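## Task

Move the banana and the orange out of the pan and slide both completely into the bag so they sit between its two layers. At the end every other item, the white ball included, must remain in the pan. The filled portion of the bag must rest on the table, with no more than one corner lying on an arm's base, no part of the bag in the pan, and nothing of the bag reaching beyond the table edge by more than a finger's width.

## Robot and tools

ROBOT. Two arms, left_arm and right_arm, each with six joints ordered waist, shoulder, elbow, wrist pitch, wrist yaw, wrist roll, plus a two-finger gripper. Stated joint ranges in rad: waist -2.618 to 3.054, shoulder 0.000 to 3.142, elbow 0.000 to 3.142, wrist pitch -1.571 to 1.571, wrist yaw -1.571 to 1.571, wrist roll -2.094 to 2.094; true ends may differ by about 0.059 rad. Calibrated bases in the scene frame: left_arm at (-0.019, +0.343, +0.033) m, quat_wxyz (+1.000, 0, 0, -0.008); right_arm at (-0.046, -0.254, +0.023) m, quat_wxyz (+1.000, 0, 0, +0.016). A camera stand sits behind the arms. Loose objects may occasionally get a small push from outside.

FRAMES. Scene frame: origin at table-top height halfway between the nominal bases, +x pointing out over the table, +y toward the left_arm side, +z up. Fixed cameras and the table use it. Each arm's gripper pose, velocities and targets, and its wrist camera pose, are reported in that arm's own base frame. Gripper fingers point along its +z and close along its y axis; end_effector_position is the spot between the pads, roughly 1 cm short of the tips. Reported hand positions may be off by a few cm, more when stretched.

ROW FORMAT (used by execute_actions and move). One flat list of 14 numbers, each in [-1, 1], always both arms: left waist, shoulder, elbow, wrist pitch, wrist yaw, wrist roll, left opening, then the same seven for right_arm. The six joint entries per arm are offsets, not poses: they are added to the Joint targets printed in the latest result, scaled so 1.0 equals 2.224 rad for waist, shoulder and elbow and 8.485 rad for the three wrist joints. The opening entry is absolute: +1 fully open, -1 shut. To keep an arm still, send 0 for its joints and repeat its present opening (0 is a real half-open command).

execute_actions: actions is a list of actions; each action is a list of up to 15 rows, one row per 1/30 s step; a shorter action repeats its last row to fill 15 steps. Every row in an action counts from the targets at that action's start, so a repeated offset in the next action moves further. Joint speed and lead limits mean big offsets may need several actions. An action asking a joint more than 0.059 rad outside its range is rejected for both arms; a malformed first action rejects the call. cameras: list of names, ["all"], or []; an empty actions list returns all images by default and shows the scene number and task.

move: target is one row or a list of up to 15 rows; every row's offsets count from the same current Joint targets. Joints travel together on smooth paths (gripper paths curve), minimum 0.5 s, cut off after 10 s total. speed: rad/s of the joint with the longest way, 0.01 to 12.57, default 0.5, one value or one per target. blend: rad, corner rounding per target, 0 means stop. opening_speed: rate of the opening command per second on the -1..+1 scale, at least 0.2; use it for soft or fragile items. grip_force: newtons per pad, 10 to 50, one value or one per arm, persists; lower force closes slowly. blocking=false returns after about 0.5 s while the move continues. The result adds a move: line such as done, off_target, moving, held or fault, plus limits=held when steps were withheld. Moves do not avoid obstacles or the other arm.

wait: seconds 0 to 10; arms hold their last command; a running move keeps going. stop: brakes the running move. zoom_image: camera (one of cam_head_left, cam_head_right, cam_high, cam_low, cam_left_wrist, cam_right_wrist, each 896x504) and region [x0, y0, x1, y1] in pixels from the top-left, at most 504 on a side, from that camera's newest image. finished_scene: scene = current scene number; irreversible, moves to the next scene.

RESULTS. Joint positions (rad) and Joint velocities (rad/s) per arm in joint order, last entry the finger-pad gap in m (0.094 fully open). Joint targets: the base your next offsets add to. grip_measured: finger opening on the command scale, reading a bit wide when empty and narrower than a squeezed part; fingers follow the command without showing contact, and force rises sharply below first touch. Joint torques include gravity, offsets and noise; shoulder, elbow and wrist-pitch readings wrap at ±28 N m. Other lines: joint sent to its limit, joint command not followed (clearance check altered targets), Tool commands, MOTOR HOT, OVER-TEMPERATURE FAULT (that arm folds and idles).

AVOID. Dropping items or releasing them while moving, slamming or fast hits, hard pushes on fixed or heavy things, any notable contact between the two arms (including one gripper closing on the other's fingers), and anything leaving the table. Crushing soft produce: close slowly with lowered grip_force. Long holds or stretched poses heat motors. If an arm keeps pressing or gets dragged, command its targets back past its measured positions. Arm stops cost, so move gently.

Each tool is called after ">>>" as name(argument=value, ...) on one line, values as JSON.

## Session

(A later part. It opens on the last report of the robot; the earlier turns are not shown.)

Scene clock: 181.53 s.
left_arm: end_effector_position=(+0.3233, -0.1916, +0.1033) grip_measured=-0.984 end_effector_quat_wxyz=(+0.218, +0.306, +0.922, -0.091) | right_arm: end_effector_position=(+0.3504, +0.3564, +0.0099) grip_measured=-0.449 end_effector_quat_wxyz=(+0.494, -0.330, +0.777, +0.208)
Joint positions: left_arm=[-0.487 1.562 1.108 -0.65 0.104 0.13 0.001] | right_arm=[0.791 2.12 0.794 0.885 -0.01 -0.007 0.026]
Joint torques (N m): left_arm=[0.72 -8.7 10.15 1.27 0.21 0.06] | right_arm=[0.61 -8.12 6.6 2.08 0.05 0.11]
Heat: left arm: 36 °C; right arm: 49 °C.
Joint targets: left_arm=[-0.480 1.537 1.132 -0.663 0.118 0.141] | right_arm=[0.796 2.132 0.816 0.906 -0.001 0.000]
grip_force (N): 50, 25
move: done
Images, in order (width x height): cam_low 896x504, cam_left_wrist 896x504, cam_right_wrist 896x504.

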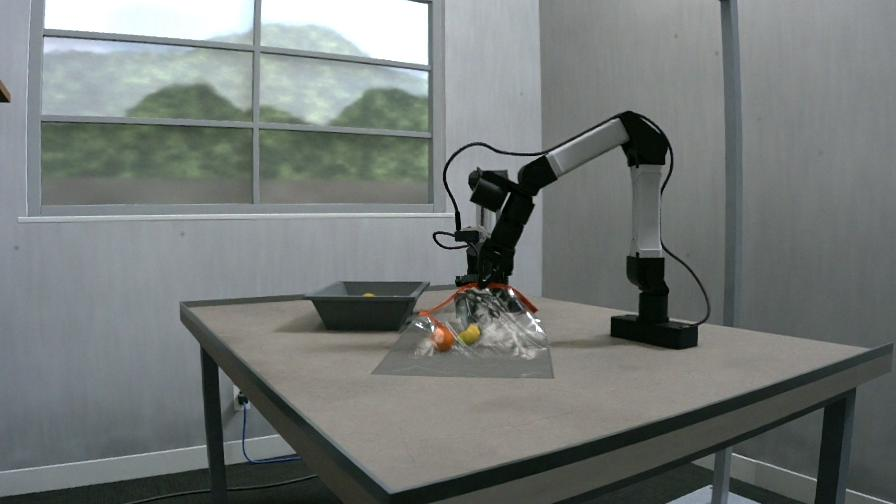

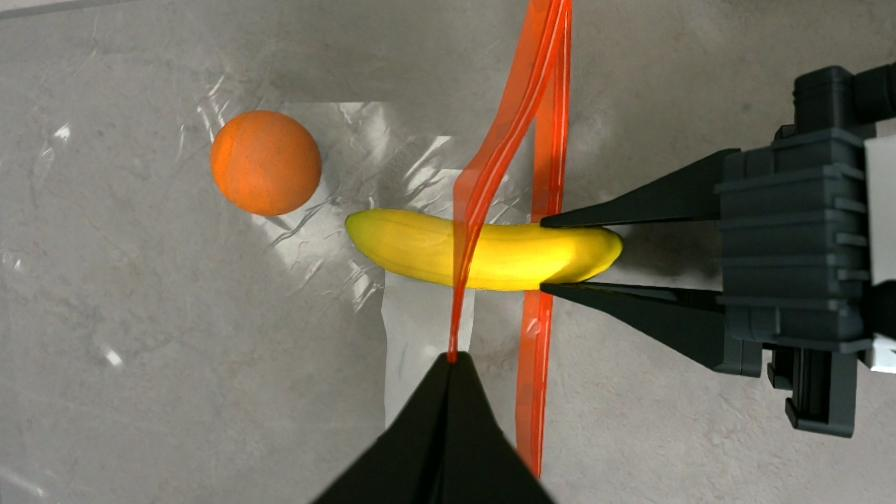

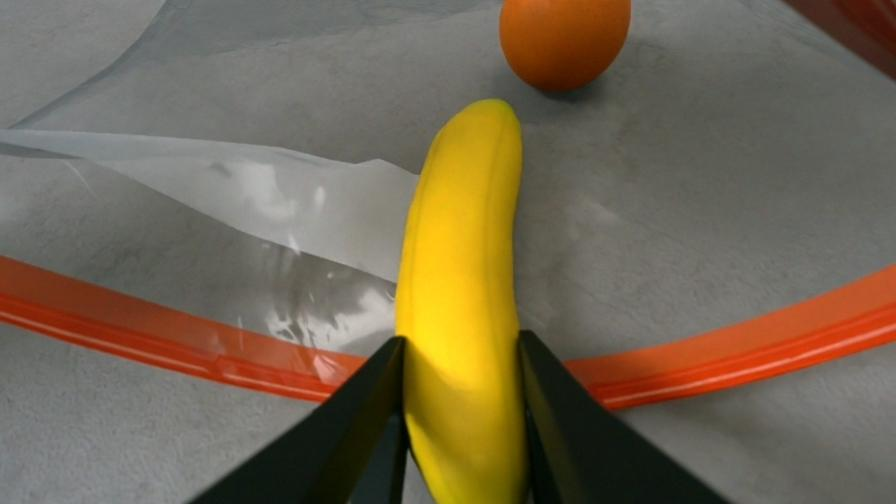

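>>> move(target=[[0,0,0,0,0,0,-1,0,-0.0486,0,-0.0080,0,0,-0.8],[0,0,0,0,0,0,-1,-0.0247,-0.0486,0,-0.0080,0,0,-0.8],[0,0,0,0,0,0,-1,-0.0247,0.0764,0.1933,-0.0298,0,0,-0.8]], speed=0.2, blend=[0.02,0.02,0], cameras=["cam_low","cam_left_wrist","cam_right_wrist","cam_head_left","cam_high"])

>>> zoom_image(camera="cam_low", region=[350, 200, 600, 400])

>>> zoom_image(camera="cam_high", region=[360, 70, 560, 240])

Scene clock: 185.60 s.
left_arm: end_effector_position=(+0.3233, -0.1916, +0.1033) grip_measured=-0.984 end_effector_quat_wxyz=(+0.218, +0.306, +0.922, -0.091) | right_arm: end_effector_position=(+0.4384, +0.4060, +0.0442) grip_measured=-0.464 end_effector_quat_wxyz=(+0.529, -0.304, +0.764, +0.208)
Joint positions: left_arm=[-0.487 1.562 1.108 -0.65 0.104 0.13 0.001] | right_arm=[0.745 2.278 1.228 0.689 -0.008 -0.007 0.025]
Joint torques (N m): left_arm=[0.7 -8.66 10.1 1.28 0.21 0.05] | right_arm=[-0.27 -9.47 7.53 1.58 0.03 0.11]
Heat: left arm: 36 °C; right arm: 49 °C.
Joint targets: left_arm=[-0.480 1.537 1.132 -0.663 0.118 0.141] | right_arm=[0.742 2.301 1.245 0.653 -0.001 0.000]
grip_force (N): 50, 25
move: off_target (right_arm); right_arm: the wrist pitch is farthest, 0.036 rad from its target
Images, in order (width x height): cam_head_left 896x504, cam_high 896x504, cam_low 896x504, cam_left_wrist 896x504, cam_right_wrist 896x504.

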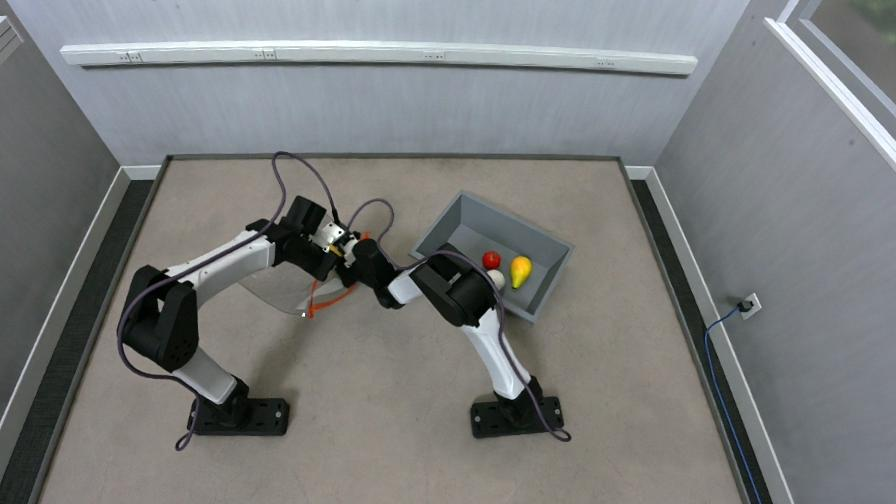

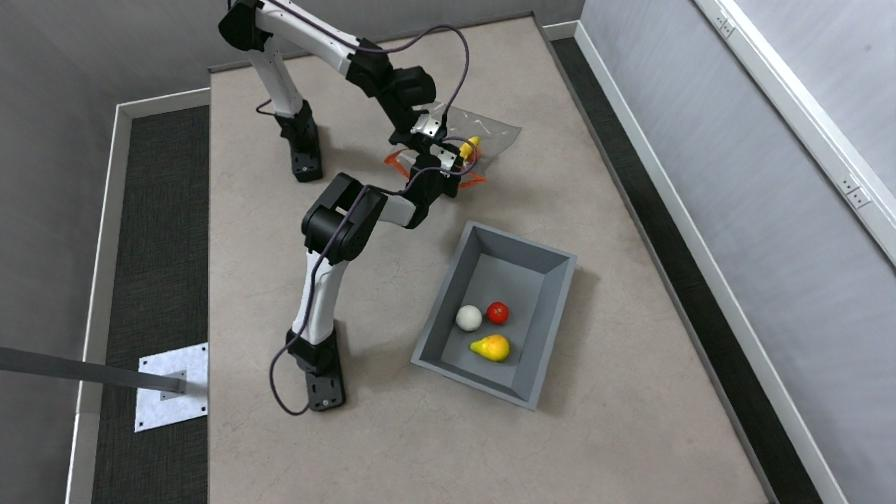

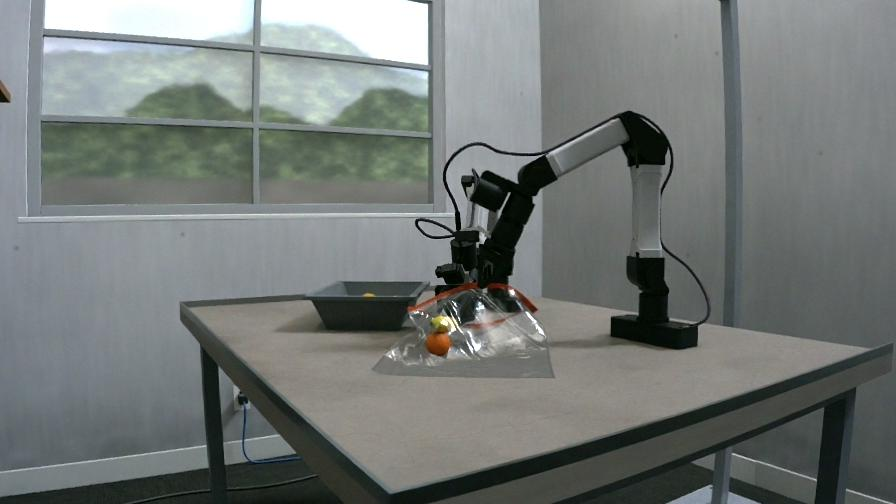

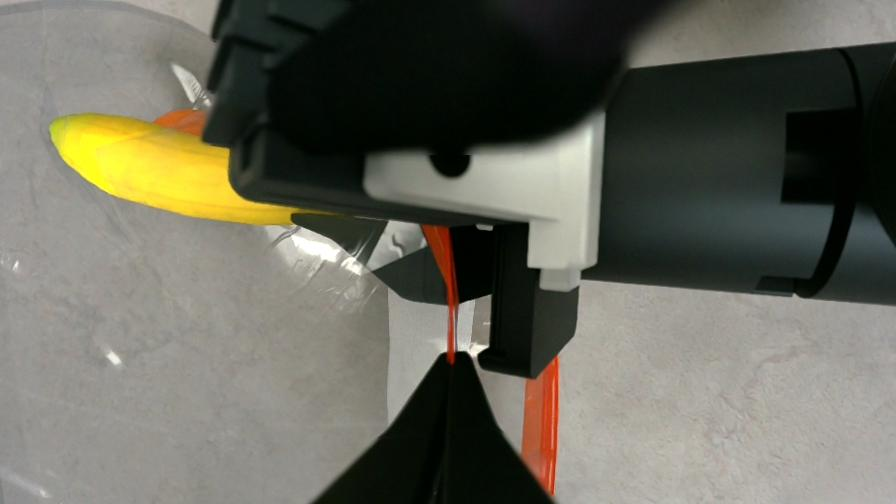

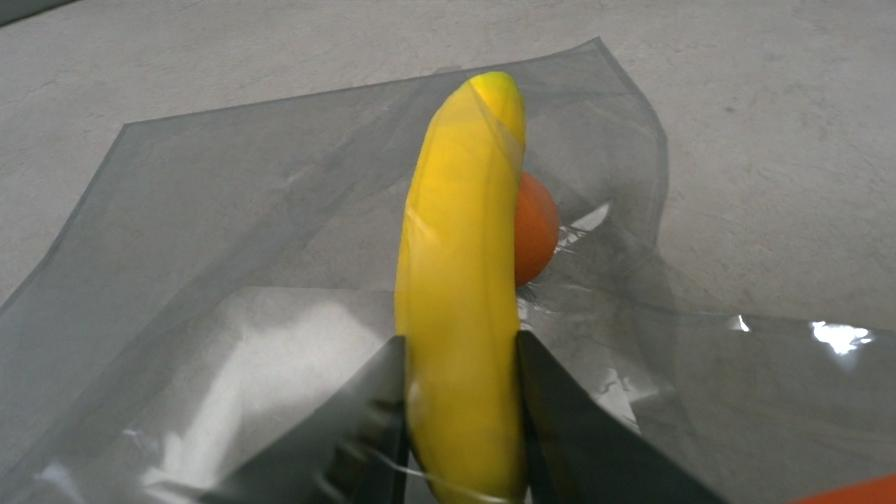

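Scaled by 2.016 from the camera's 896x504 image, which has a finer 1280x720 frame.

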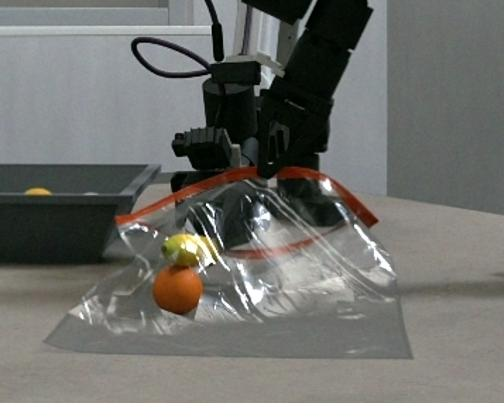

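Scaled by 2.520 from the camera's 896x504 image, which has a finer 1280x720 frame.

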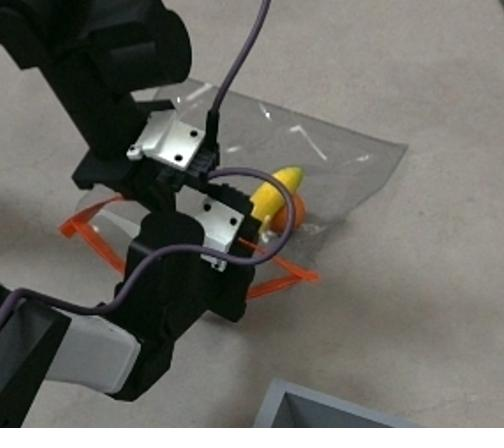

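>>> move(target=[0,0,0,0,0,0,-1,0,0.0445,0.0612,-0.0042,0,0,-0.8], speed=0.15, cameras=["cam_low","cam_left_wrist","cam_right_wrist"])

>>> zoom_image(camera="cam_low", region=[350, 200, 600, 400])

Scene clock: 187.10 s.
left_arm: end_effector_position=(+0.3248, -0.1909, +0.1045) grip_measured=-0.984 end_effector_quat_wxyz=(+0.220, +0.305, +0.922, -0.090) | right_arm: end_effector_position=(+0.4590, +0.4249, +0.0408) grip_measured=-0.470 end_effector_quat_wxyz=(+0.539, -0.301, +0.758, +0.212)
Joint positions: left_arm=[-0.484 1.562 1.112 -0.65 0.104 0.13 0.001] | right_arm=[0.745 2.371 1.366 0.669 -0.008 -0.007 0.025]
Joint torques (N m): left_arm=[0.43 -8.73 9.78 1.3 0.21 0.05] | right_arm=[-0.28 -9.74 7.47 1.41 0.04 0.11]
Heat: left arm: 36 °C; right arm: 49 °C.
Joint targets: left_arm=[-0.481 1.537 1.132 -0.663 0.118 0.141] | right_arm=[0.742 2.400 1.382 0.617 -0.001 0.000]
grip_force (N): 50, 25
move: off_target (right_arm); right_arm: the wrist pitch is farthest, 0.052 rad from its target
Images, in order (width x height): cam_low 896x504, cam_left_wrist 896x504, cam_right_wrist 896x504.

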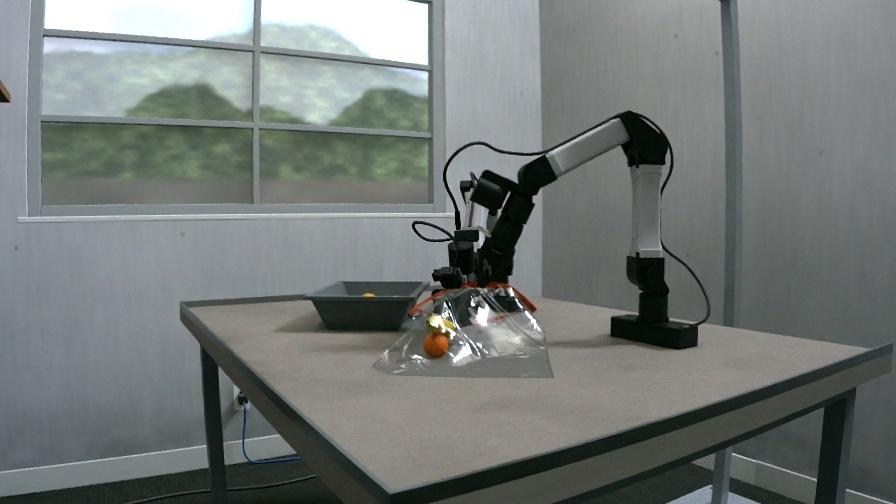

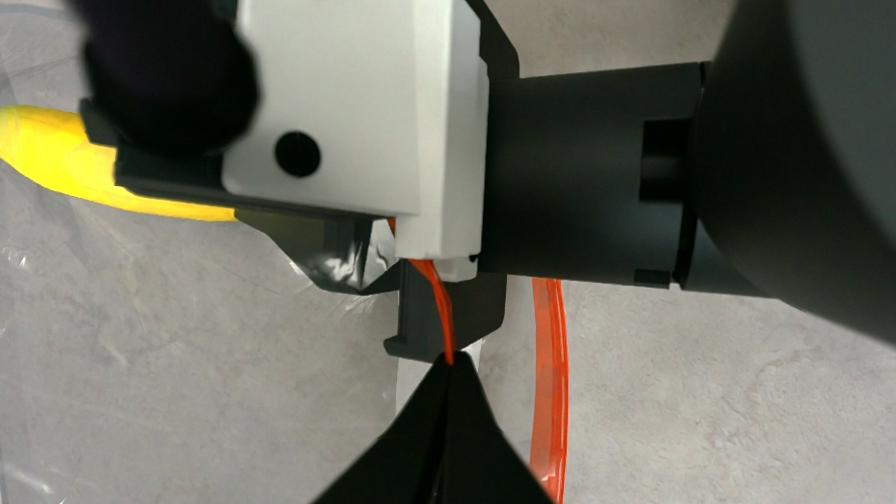

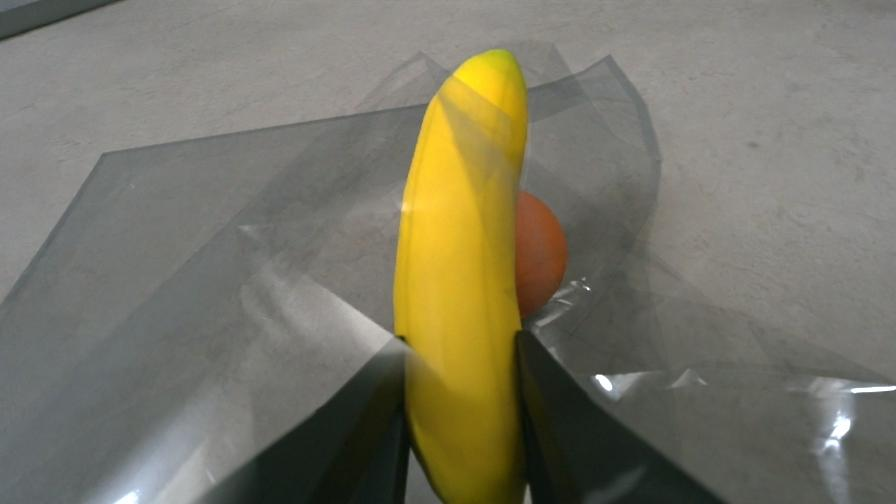

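Scaled by 2.016 from the camera's 896x504 image, which has a finer 1280x720 frame.

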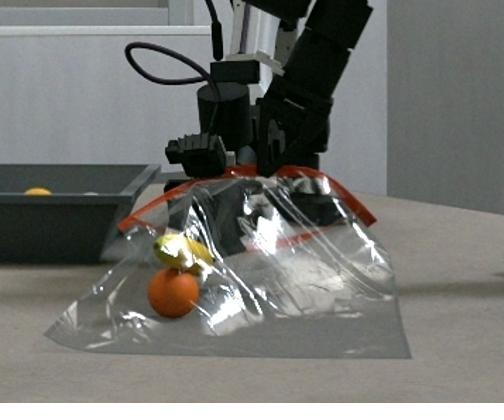

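>>> move(target=[0,0,0,0,0,0,-1,0,-0.0126,-0.0508,0.0068,0,0,-0.8], speed=0.1, cameras=["cam_low","cam_left_wrist","cam_right_wrist"])

>>> zoom_image(camera="cam_low", region=[350, 200, 600, 400])

Scene clock: 188.97 s.
left_arm: end_effector_position=(+0.3242, -0.1906, +0.1042) grip_measured=-0.984 end_effector_quat_wxyz=(+0.219, +0.305, +0.923, -0.090) | right_arm: end_effector_position=(+0.4454, +0.4124, +0.0173) grip_measured=-0.507 end_effector_quat_wxyz=(+0.524, -0.305, +0.768, +0.206)
Joint positions: left_arm=[-0.484 1.562 1.112 -0.653 0.104 0.13 0.001] | right_arm=[0.745 2.371 1.283 0.713 -0.008 -0.007 0.023]
Joint torques (N m): left_arm=[0.49 -8.73 9.8 1.31 0.21 0.04] | right_arm=[-0.28 -11.88 4.46 1.55 0.04 0.11]
Heat: left arm: 37 °C; right arm: 49 °C.
Joint targets: left_arm=[-0.481 1.537 1.132 -0.663 0.118 0.141] | right_arm=[0.742 2.372 1.269 0.675 -0.001 0.000]
grip_force (N): 50, 25
move: off_target (right_arm); right_arm: the wrist pitch is farthest, 0.038 rad from its target
Images, in order (width x height): cam_low 896x504, cam_left_wrist 896x504, cam_right_wrist 896x504.

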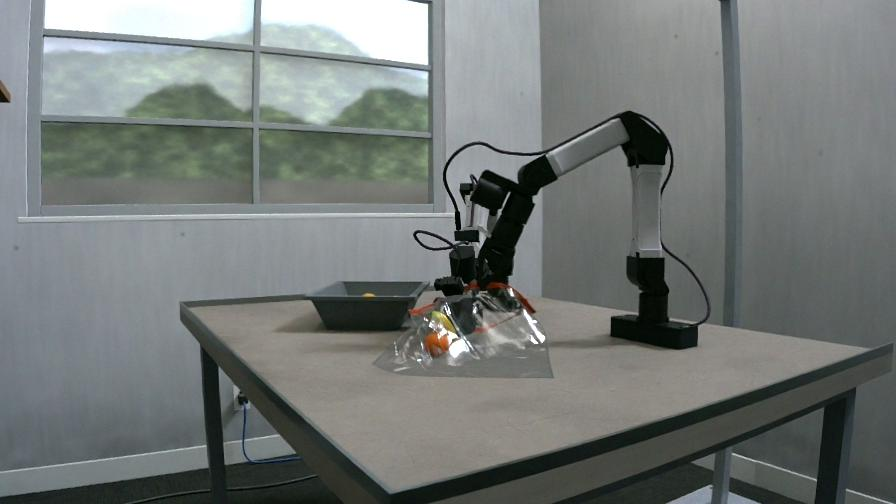

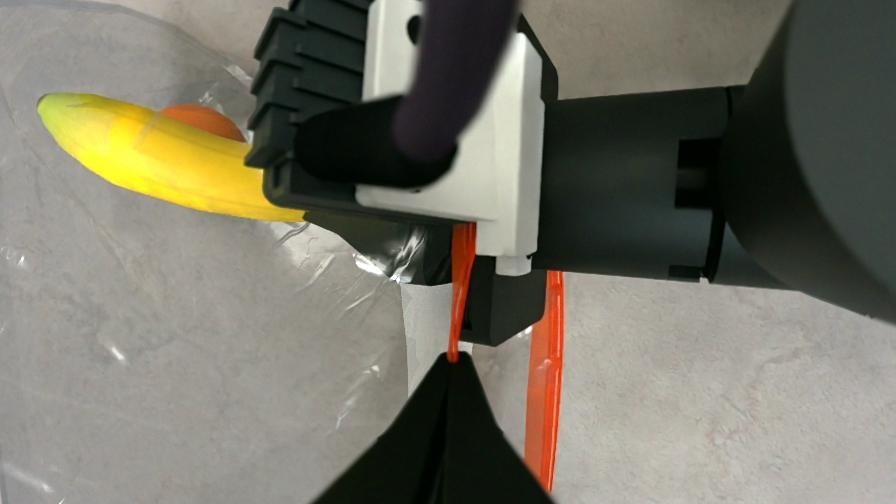

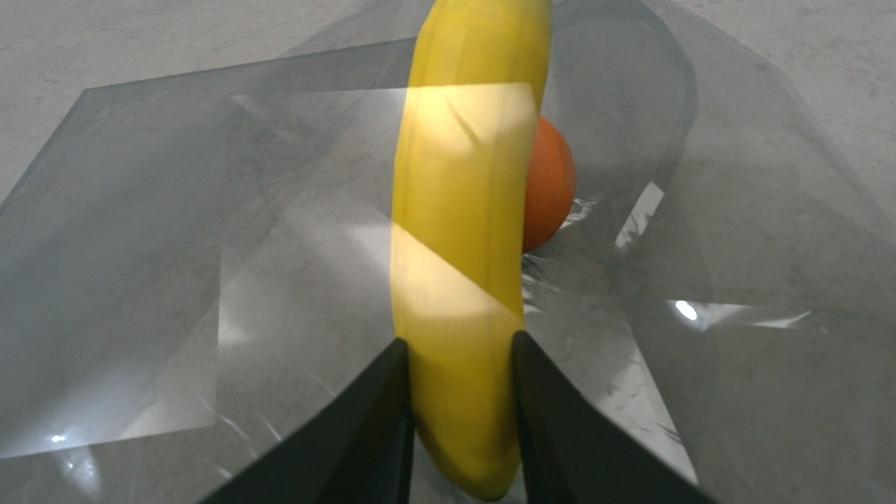

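Scaled by 2.016 from the camera's 896x504 image, which has a finer 1280x720 frame.

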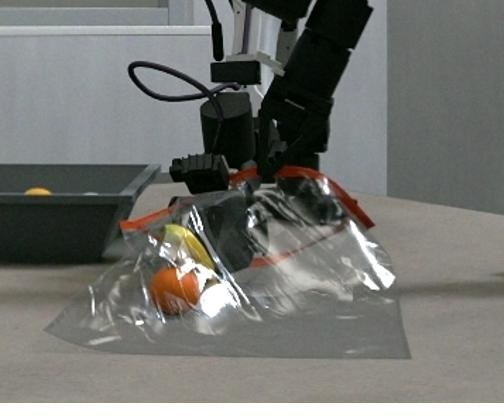

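>>> move(target=[0,0,0,0,0,0,-1,0,0,0,0,0,0,-0.1], opening_speed=0.4, cameras=["cam_left_wrist","cam_low","cam_right_wrist"])

Scene clock: 192.00 s.
left_arm: end_effector_position=(+0.3238, -0.1903, +0.1039) grip_measured=-0.984 end_effector_quat_wxyz=(+0.217, +0.305, +0.923, -0.090) | right_arm: end_effector_position=(+0.4404, +0.4077, +0.0040) grip_measured=-0.101 end_effector_quat_wxyz=(+0.504, -0.310, +0.781, +0.198)
Joint positions: left_arm=[-0.484 1.562 1.112 -0.656 0.104 0.13 0.001] | right_arm=[0.745 2.371 1.272 0.673 -0.007 -0.006 0.042]
Joint torques (N m): left_arm=[0.39 -8.68 9.77 1.33 0.21 0.05] | right_arm=[-0.28 -11.82 5.33 1.9 0.03 0.11]
Heat: left arm: 37 °C; right arm: 50 °C.
Joint targets: left_arm=[-0.481 1.537 1.132 -0.663 0.118 0.141] | right_arm=[0.742 2.372 1.269 0.675 -0.001 0.000]
grip_force (N): 50, 25
move: done
Images, in order (width x height): cam_low 896x504, cam_left_wrist 896x504, cam_right_wrist 896x504.

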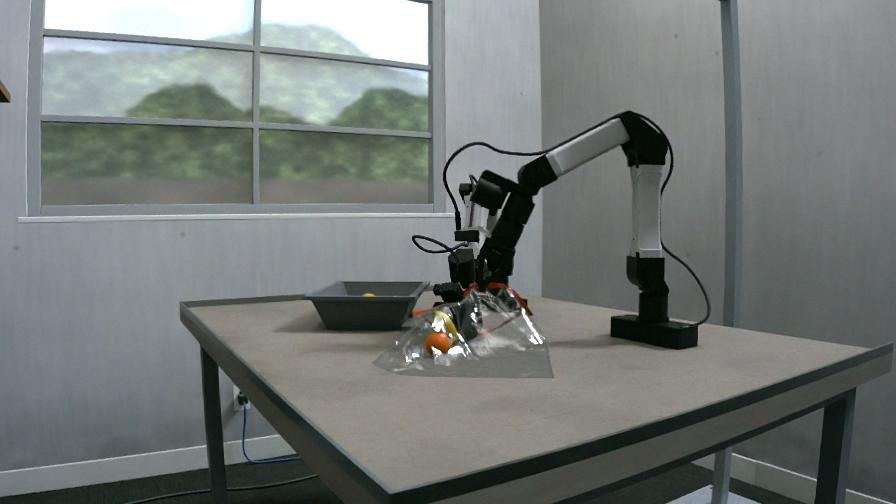

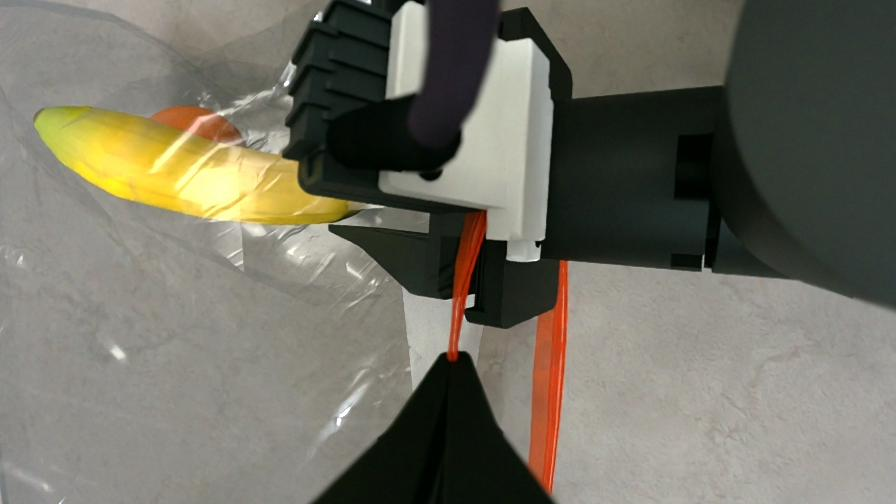

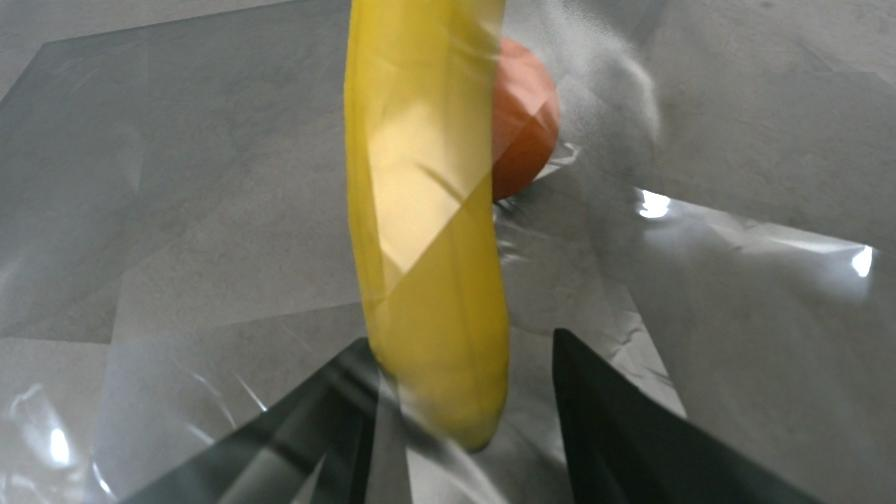

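>>> move(target=[0,0,0,0,0,0,-1,0,-0.0953,-0.0998,0.0085,0,0,-0.1], speed=0.25, cameras=["cam_left_wrist","cam_low","cam_right_wrist"])

>>> zoom_image(camera="cam_low", region=[360, 260, 580, 390])

Scene clock: 193.63 s.
left_arm: end_effector_position=(+0.3233, -0.1905, +0.1038) grip_measured=-0.984 end_effector_quat_wxyz=(+0.217, +0.305, +0.923, -0.091) | right_arm: end_effector_position=(+0.4080, +0.3778, +0.0217) grip_measured=-0.101 end_effector_quat_wxyz=(+0.502, -0.310, +0.783, +0.198)
Joint positions: left_arm=[-0.484 1.562 1.112 -0.657 0.106 0.13 0.001] | right_arm=[0.745 2.209 1.052 0.726 -0.007 -0.005 0.042]
Joint torques (N m): left_arm=[0.44 -8.72 9.8 1.36 0.19 0.06] | right_arm=[-0.25 -14.86 4.9 2.1 0.04 0.1]
Heat: left arm: 37 °C; right arm: 50 °C.
Joint targets: left_arm=[-0.481 1.537 1.132 -0.663 0.118 0.141] | right_arm=[0.742 2.161 1.047 0.747 -0.001 0.000]
grip_force (N): 50, 25
move: off_target (right_arm); right_arm: the shoulder is farthest, 0.049 rad from its target
Images, in order (width x height): cam_low 896x504, cam_left_wrist 896x504, cam_right_wrist 896x504.

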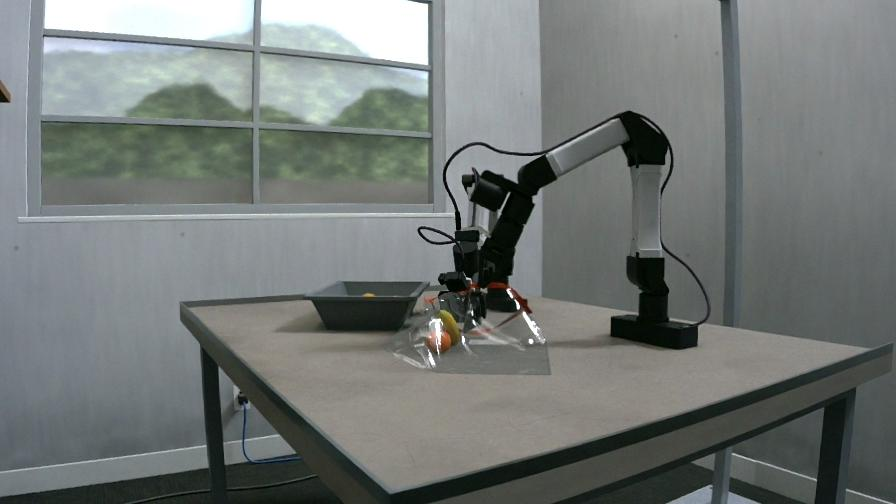

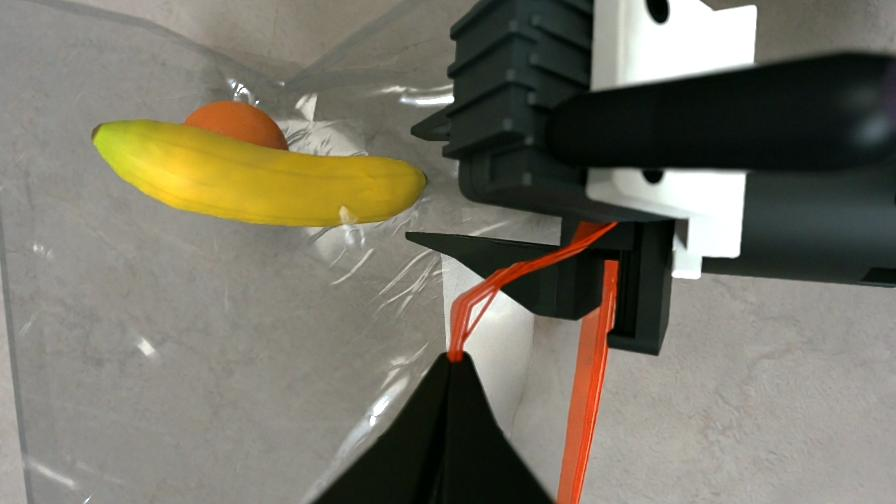

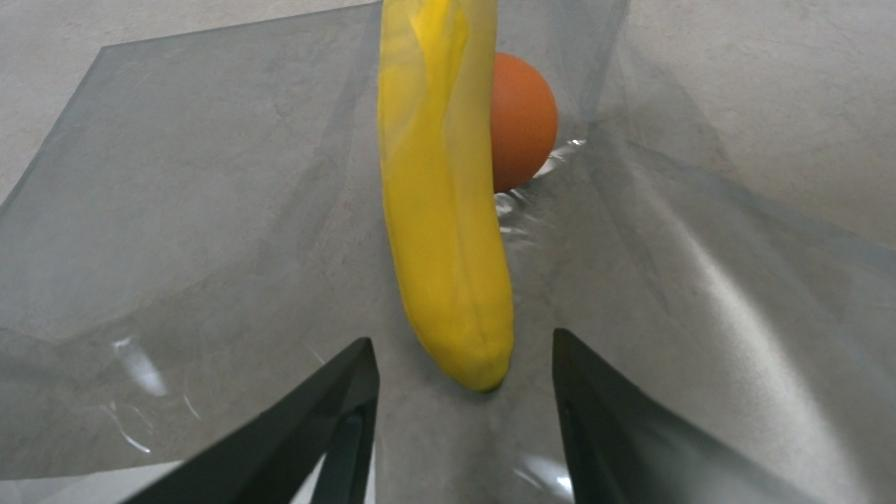

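Scaled by 2.291 from the camera's 896x504 image, which has a finer 1280x720 frame.

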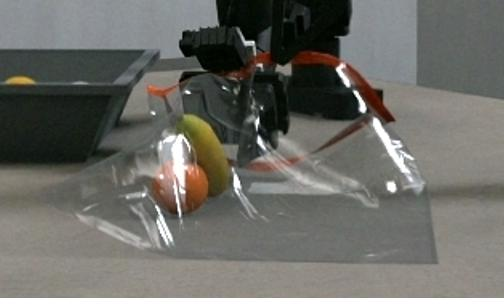

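>>> move(target=[[0,0,0,0,0,0,-1,0,-0.0634,-0.103,0.0099,0,0,-0.1],[0,0,0,0,0,0,-1,0,-0.1219,-0.2199,0.0239,0,0,-0.1]], speed=0.3, blend=0.05, cameras=["cam_left_wrist","cam_low","cam_high"])

Scene clock: 196.10 s.
left_arm: end_effector_position=(+0.3232, -0.1906, +0.1038) grip_measured=-0.984 end_effector_quat_wxyz=(+0.217, +0.305, +0.923, -0.091) | right_arm: end_effector_position=(+0.3261, +0.3024, +0.0271) grip_measured=-0.101 end_effector_quat_wxyz=(+0.498, -0.311, +0.785, +0.196)
Joint positions: left_arm=[-0.484 1.562 1.112 -0.657 0.106 0.13 0.001] | right_arm=[0.745 1.928 0.56 0.928 -0.007 -0.005 0.042]
Joint torques (N m): left_arm=[0.46 -8.66 9.8 1.36 0.19 0.05] | right_arm=[-0.25 -10.82 4.12 2.13 0.04 0.1]
Heat: left arm: 38 °C; right arm: 51 °C.
Joint targets: left_arm=[-0.481 1.537 1.132 -0.663 0.118 0.141] | right_arm=[0.742 1.889 0.557 0.950 -0.001 0.000]
grip_force (N): 50, 25
move: off_target (right_arm); right_arm: the shoulder is farthest, 0.038 rad from its target
Images, in order (width x height): cam_high 896x504, cam_low 896x504, cam_left_wrist 896x504.

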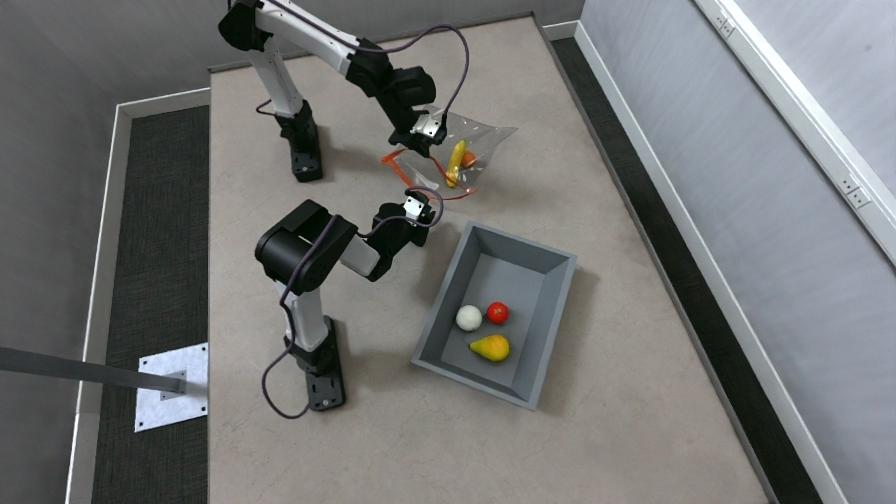

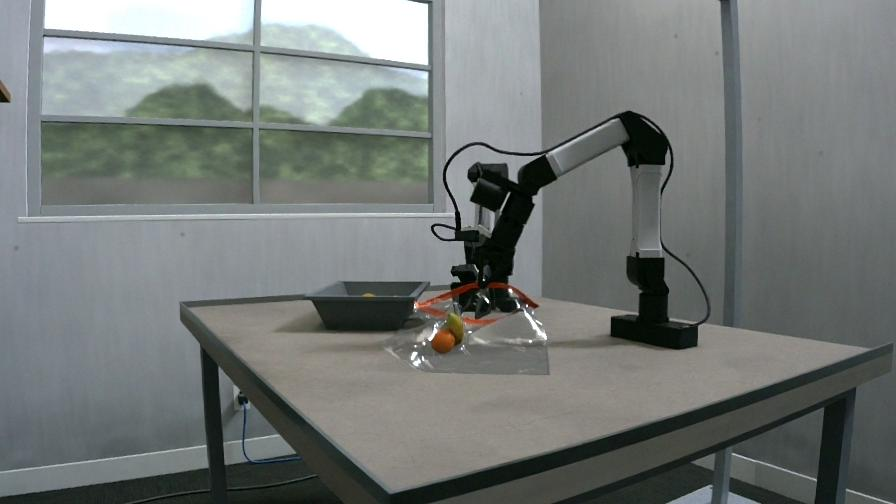

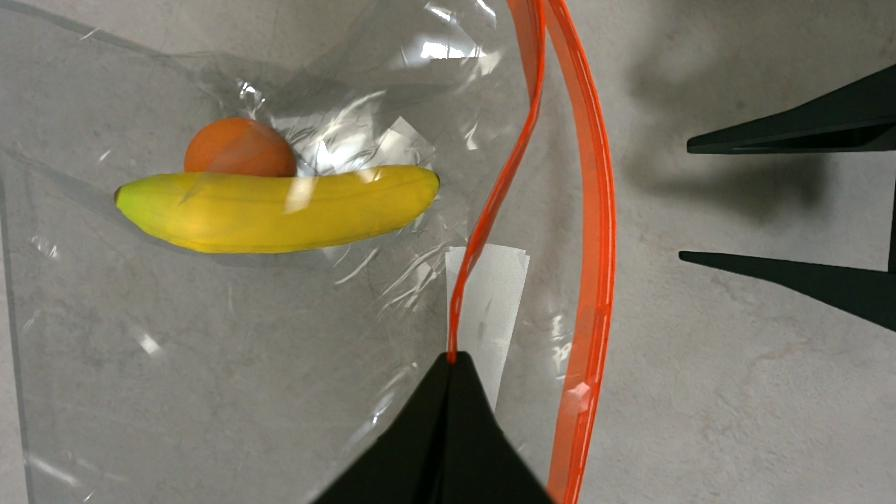

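>>> move(target=[[0,0,0,0,0,0,-1,0,-0.1848,-0.0216,-0.0468,0,0,-0.1],[0.0,0.0153,-0.0414,0.0145,0,0,-1,0,-0.1848,-0.0216,-0.0468,0,0,-0.1],[0.0,0.045,-0.0881,0.0345,0,0,-1,0,-0.1848,-0.0216,-0.0468,0,0,-0.1],[0.0,0.0755,-0.1169,0.052,0,0,-1,0,-0.1848,-0.0216,-0.0468,0,0,-0.1]], speed=0.3, blend=0.05, cameras=["cam_left_wrist","cam_low","cam_head_left"])

>>> zoom_image(camera="cam_low", region=[360, 260, 580, 390])

Scene clock: 200.17 s.
left_arm: end_effector_position=(+0.3353, -0.1969, +0.0255) grip_measured=-0.984 end_effector_quat_wxyz=(+0.247, +0.304, +0.915, -0.096) | right_arm: end_effector_position=(+0.3012, +0.2794, +0.0973) grip_measured=-0.101 end_effector_quat_wxyz=(+0.496, -0.312, +0.786, +0.196)
Joint positions: left_arm=[-0.484 1.693 0.88 -0.231 0.106 0.13 0.001] | right_arm=[0.745 1.507 0.513 0.548 -0.007 -0.005 0.042]
Joint torques (N m): left_arm=[0.46 -6.28 6.17 1.64 0.2 0.06] | right_arm=[-0.28 -7.91 5.78 1.92 0.03 0.1]
Heat: left arm: 38 °C; right arm: 50 °C.
Joint targets: left_arm=[-0.481 1.705 0.872 -0.222 0.118 0.141] | right_arm=[0.742 1.478 0.510 0.553 -0.001 0.000]
grip_force (N): 50, 25
move: done
Images, in order (width x height): cam_head_left 896x504, cam_low 896x504, cam_left_wrist 896x504.

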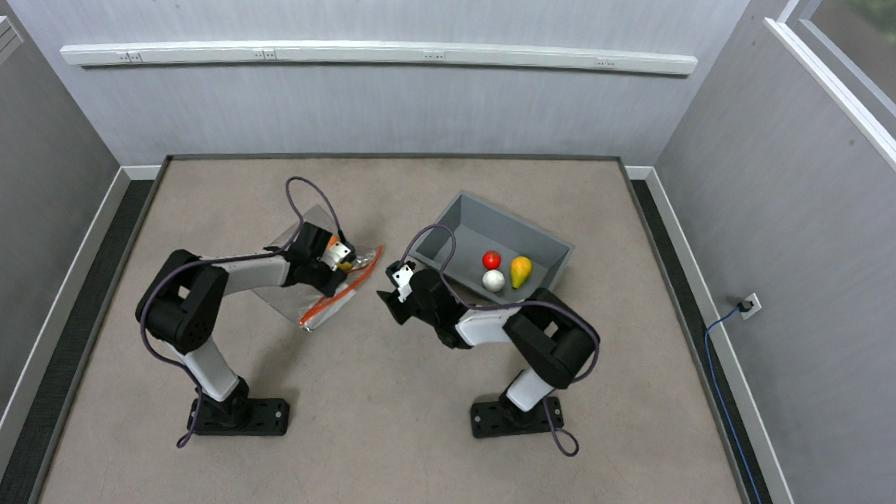

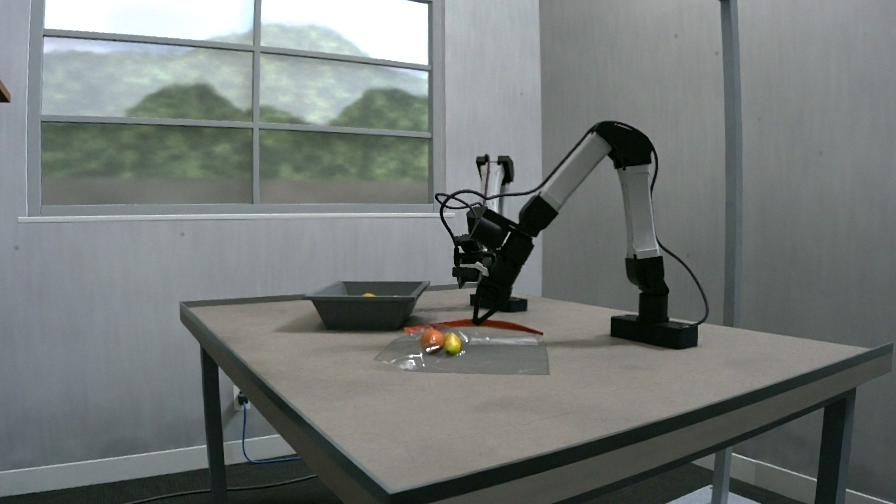

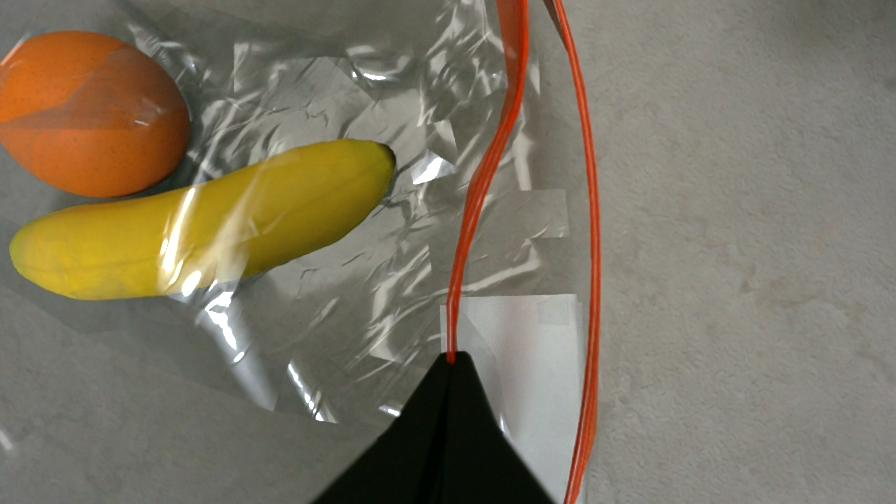

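Scaled by 2.291 from the camera's 896x504 image, which has a finer 1280x720 frame.

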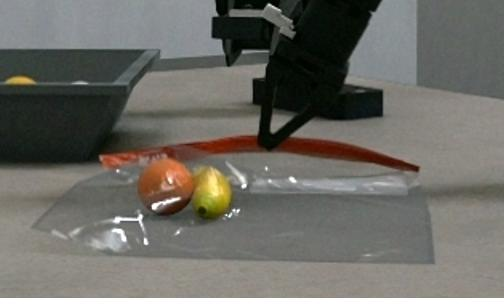

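>>> move(target=[[0,0.033,-0.0133,0.0084,0,0,-1,0,0,0,0,0,0,-0.1],[0,0.033,-0.0133,0.0084,0,0,-0.6,0,0,0,0,0,0,-0.1]], speed=0.2, opening_speed=0.3, cameras=["cam_left_wrist","cam_low"])

>>> zoom_image(camera="cam_low", region=[360, 260, 580, 390])

Scene clock: 203.33 s.
left_arm: end_effector_position=(+0.3332, -0.1958, -0.0019) grip_measured=-0.602 end_effector_quat_wxyz=(+0.233, +0.305, +0.919, -0.094) | right_arm: end_effector_position=(+0.3012, +0.2794, +0.0973) grip_measured=-0.101 end_effector_quat_wxyz=(+0.496, -0.312, +0.786, +0.196)
Joint positions: left_arm=[-0.484 1.765 0.851 -0.159 0.106 0.13 0.019] | right_arm=[0.745 1.507 0.513 0.548 -0.007 -0.005 0.042]
Joint torques (N m): left_arm=[0.47 -6.52 5.67 1.58 0.19 0.05] | right_arm=[-0.28 -7.92 5.78 1.92 0.04 0.1]
Heat: left arm: 37 °C; right arm: 49 °C.
Joint targets: left_arm=[-0.481 1.779 0.842 -0.151 0.118 0.141] | right_arm=[0.742 1.478 0.510 0.553 -0.001 0.000]
grip_force (N): 50, 25
move: done
Images, in order (width x height): cam_low 896x504, cam_left_wrist 896x504.

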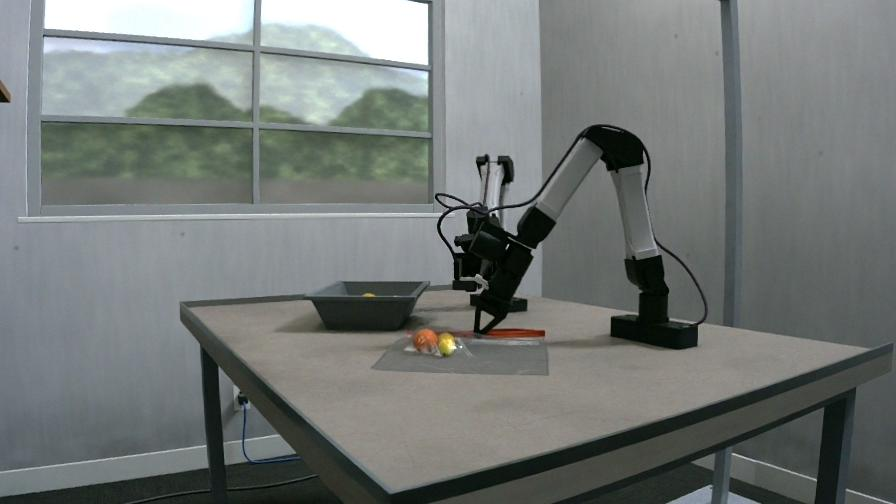

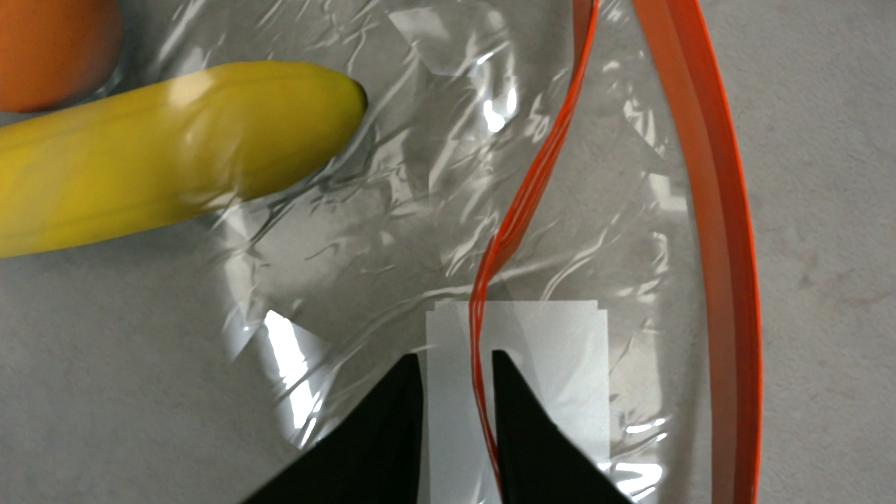

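Scaled by 2.291 from the camera's 896x504 image, which has a finer 1280x720 frame.

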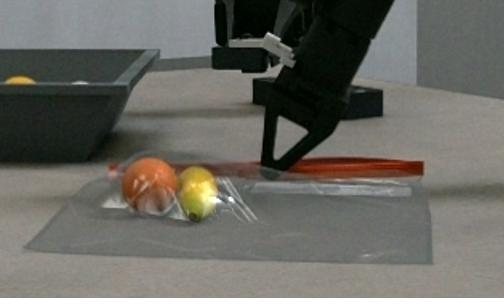

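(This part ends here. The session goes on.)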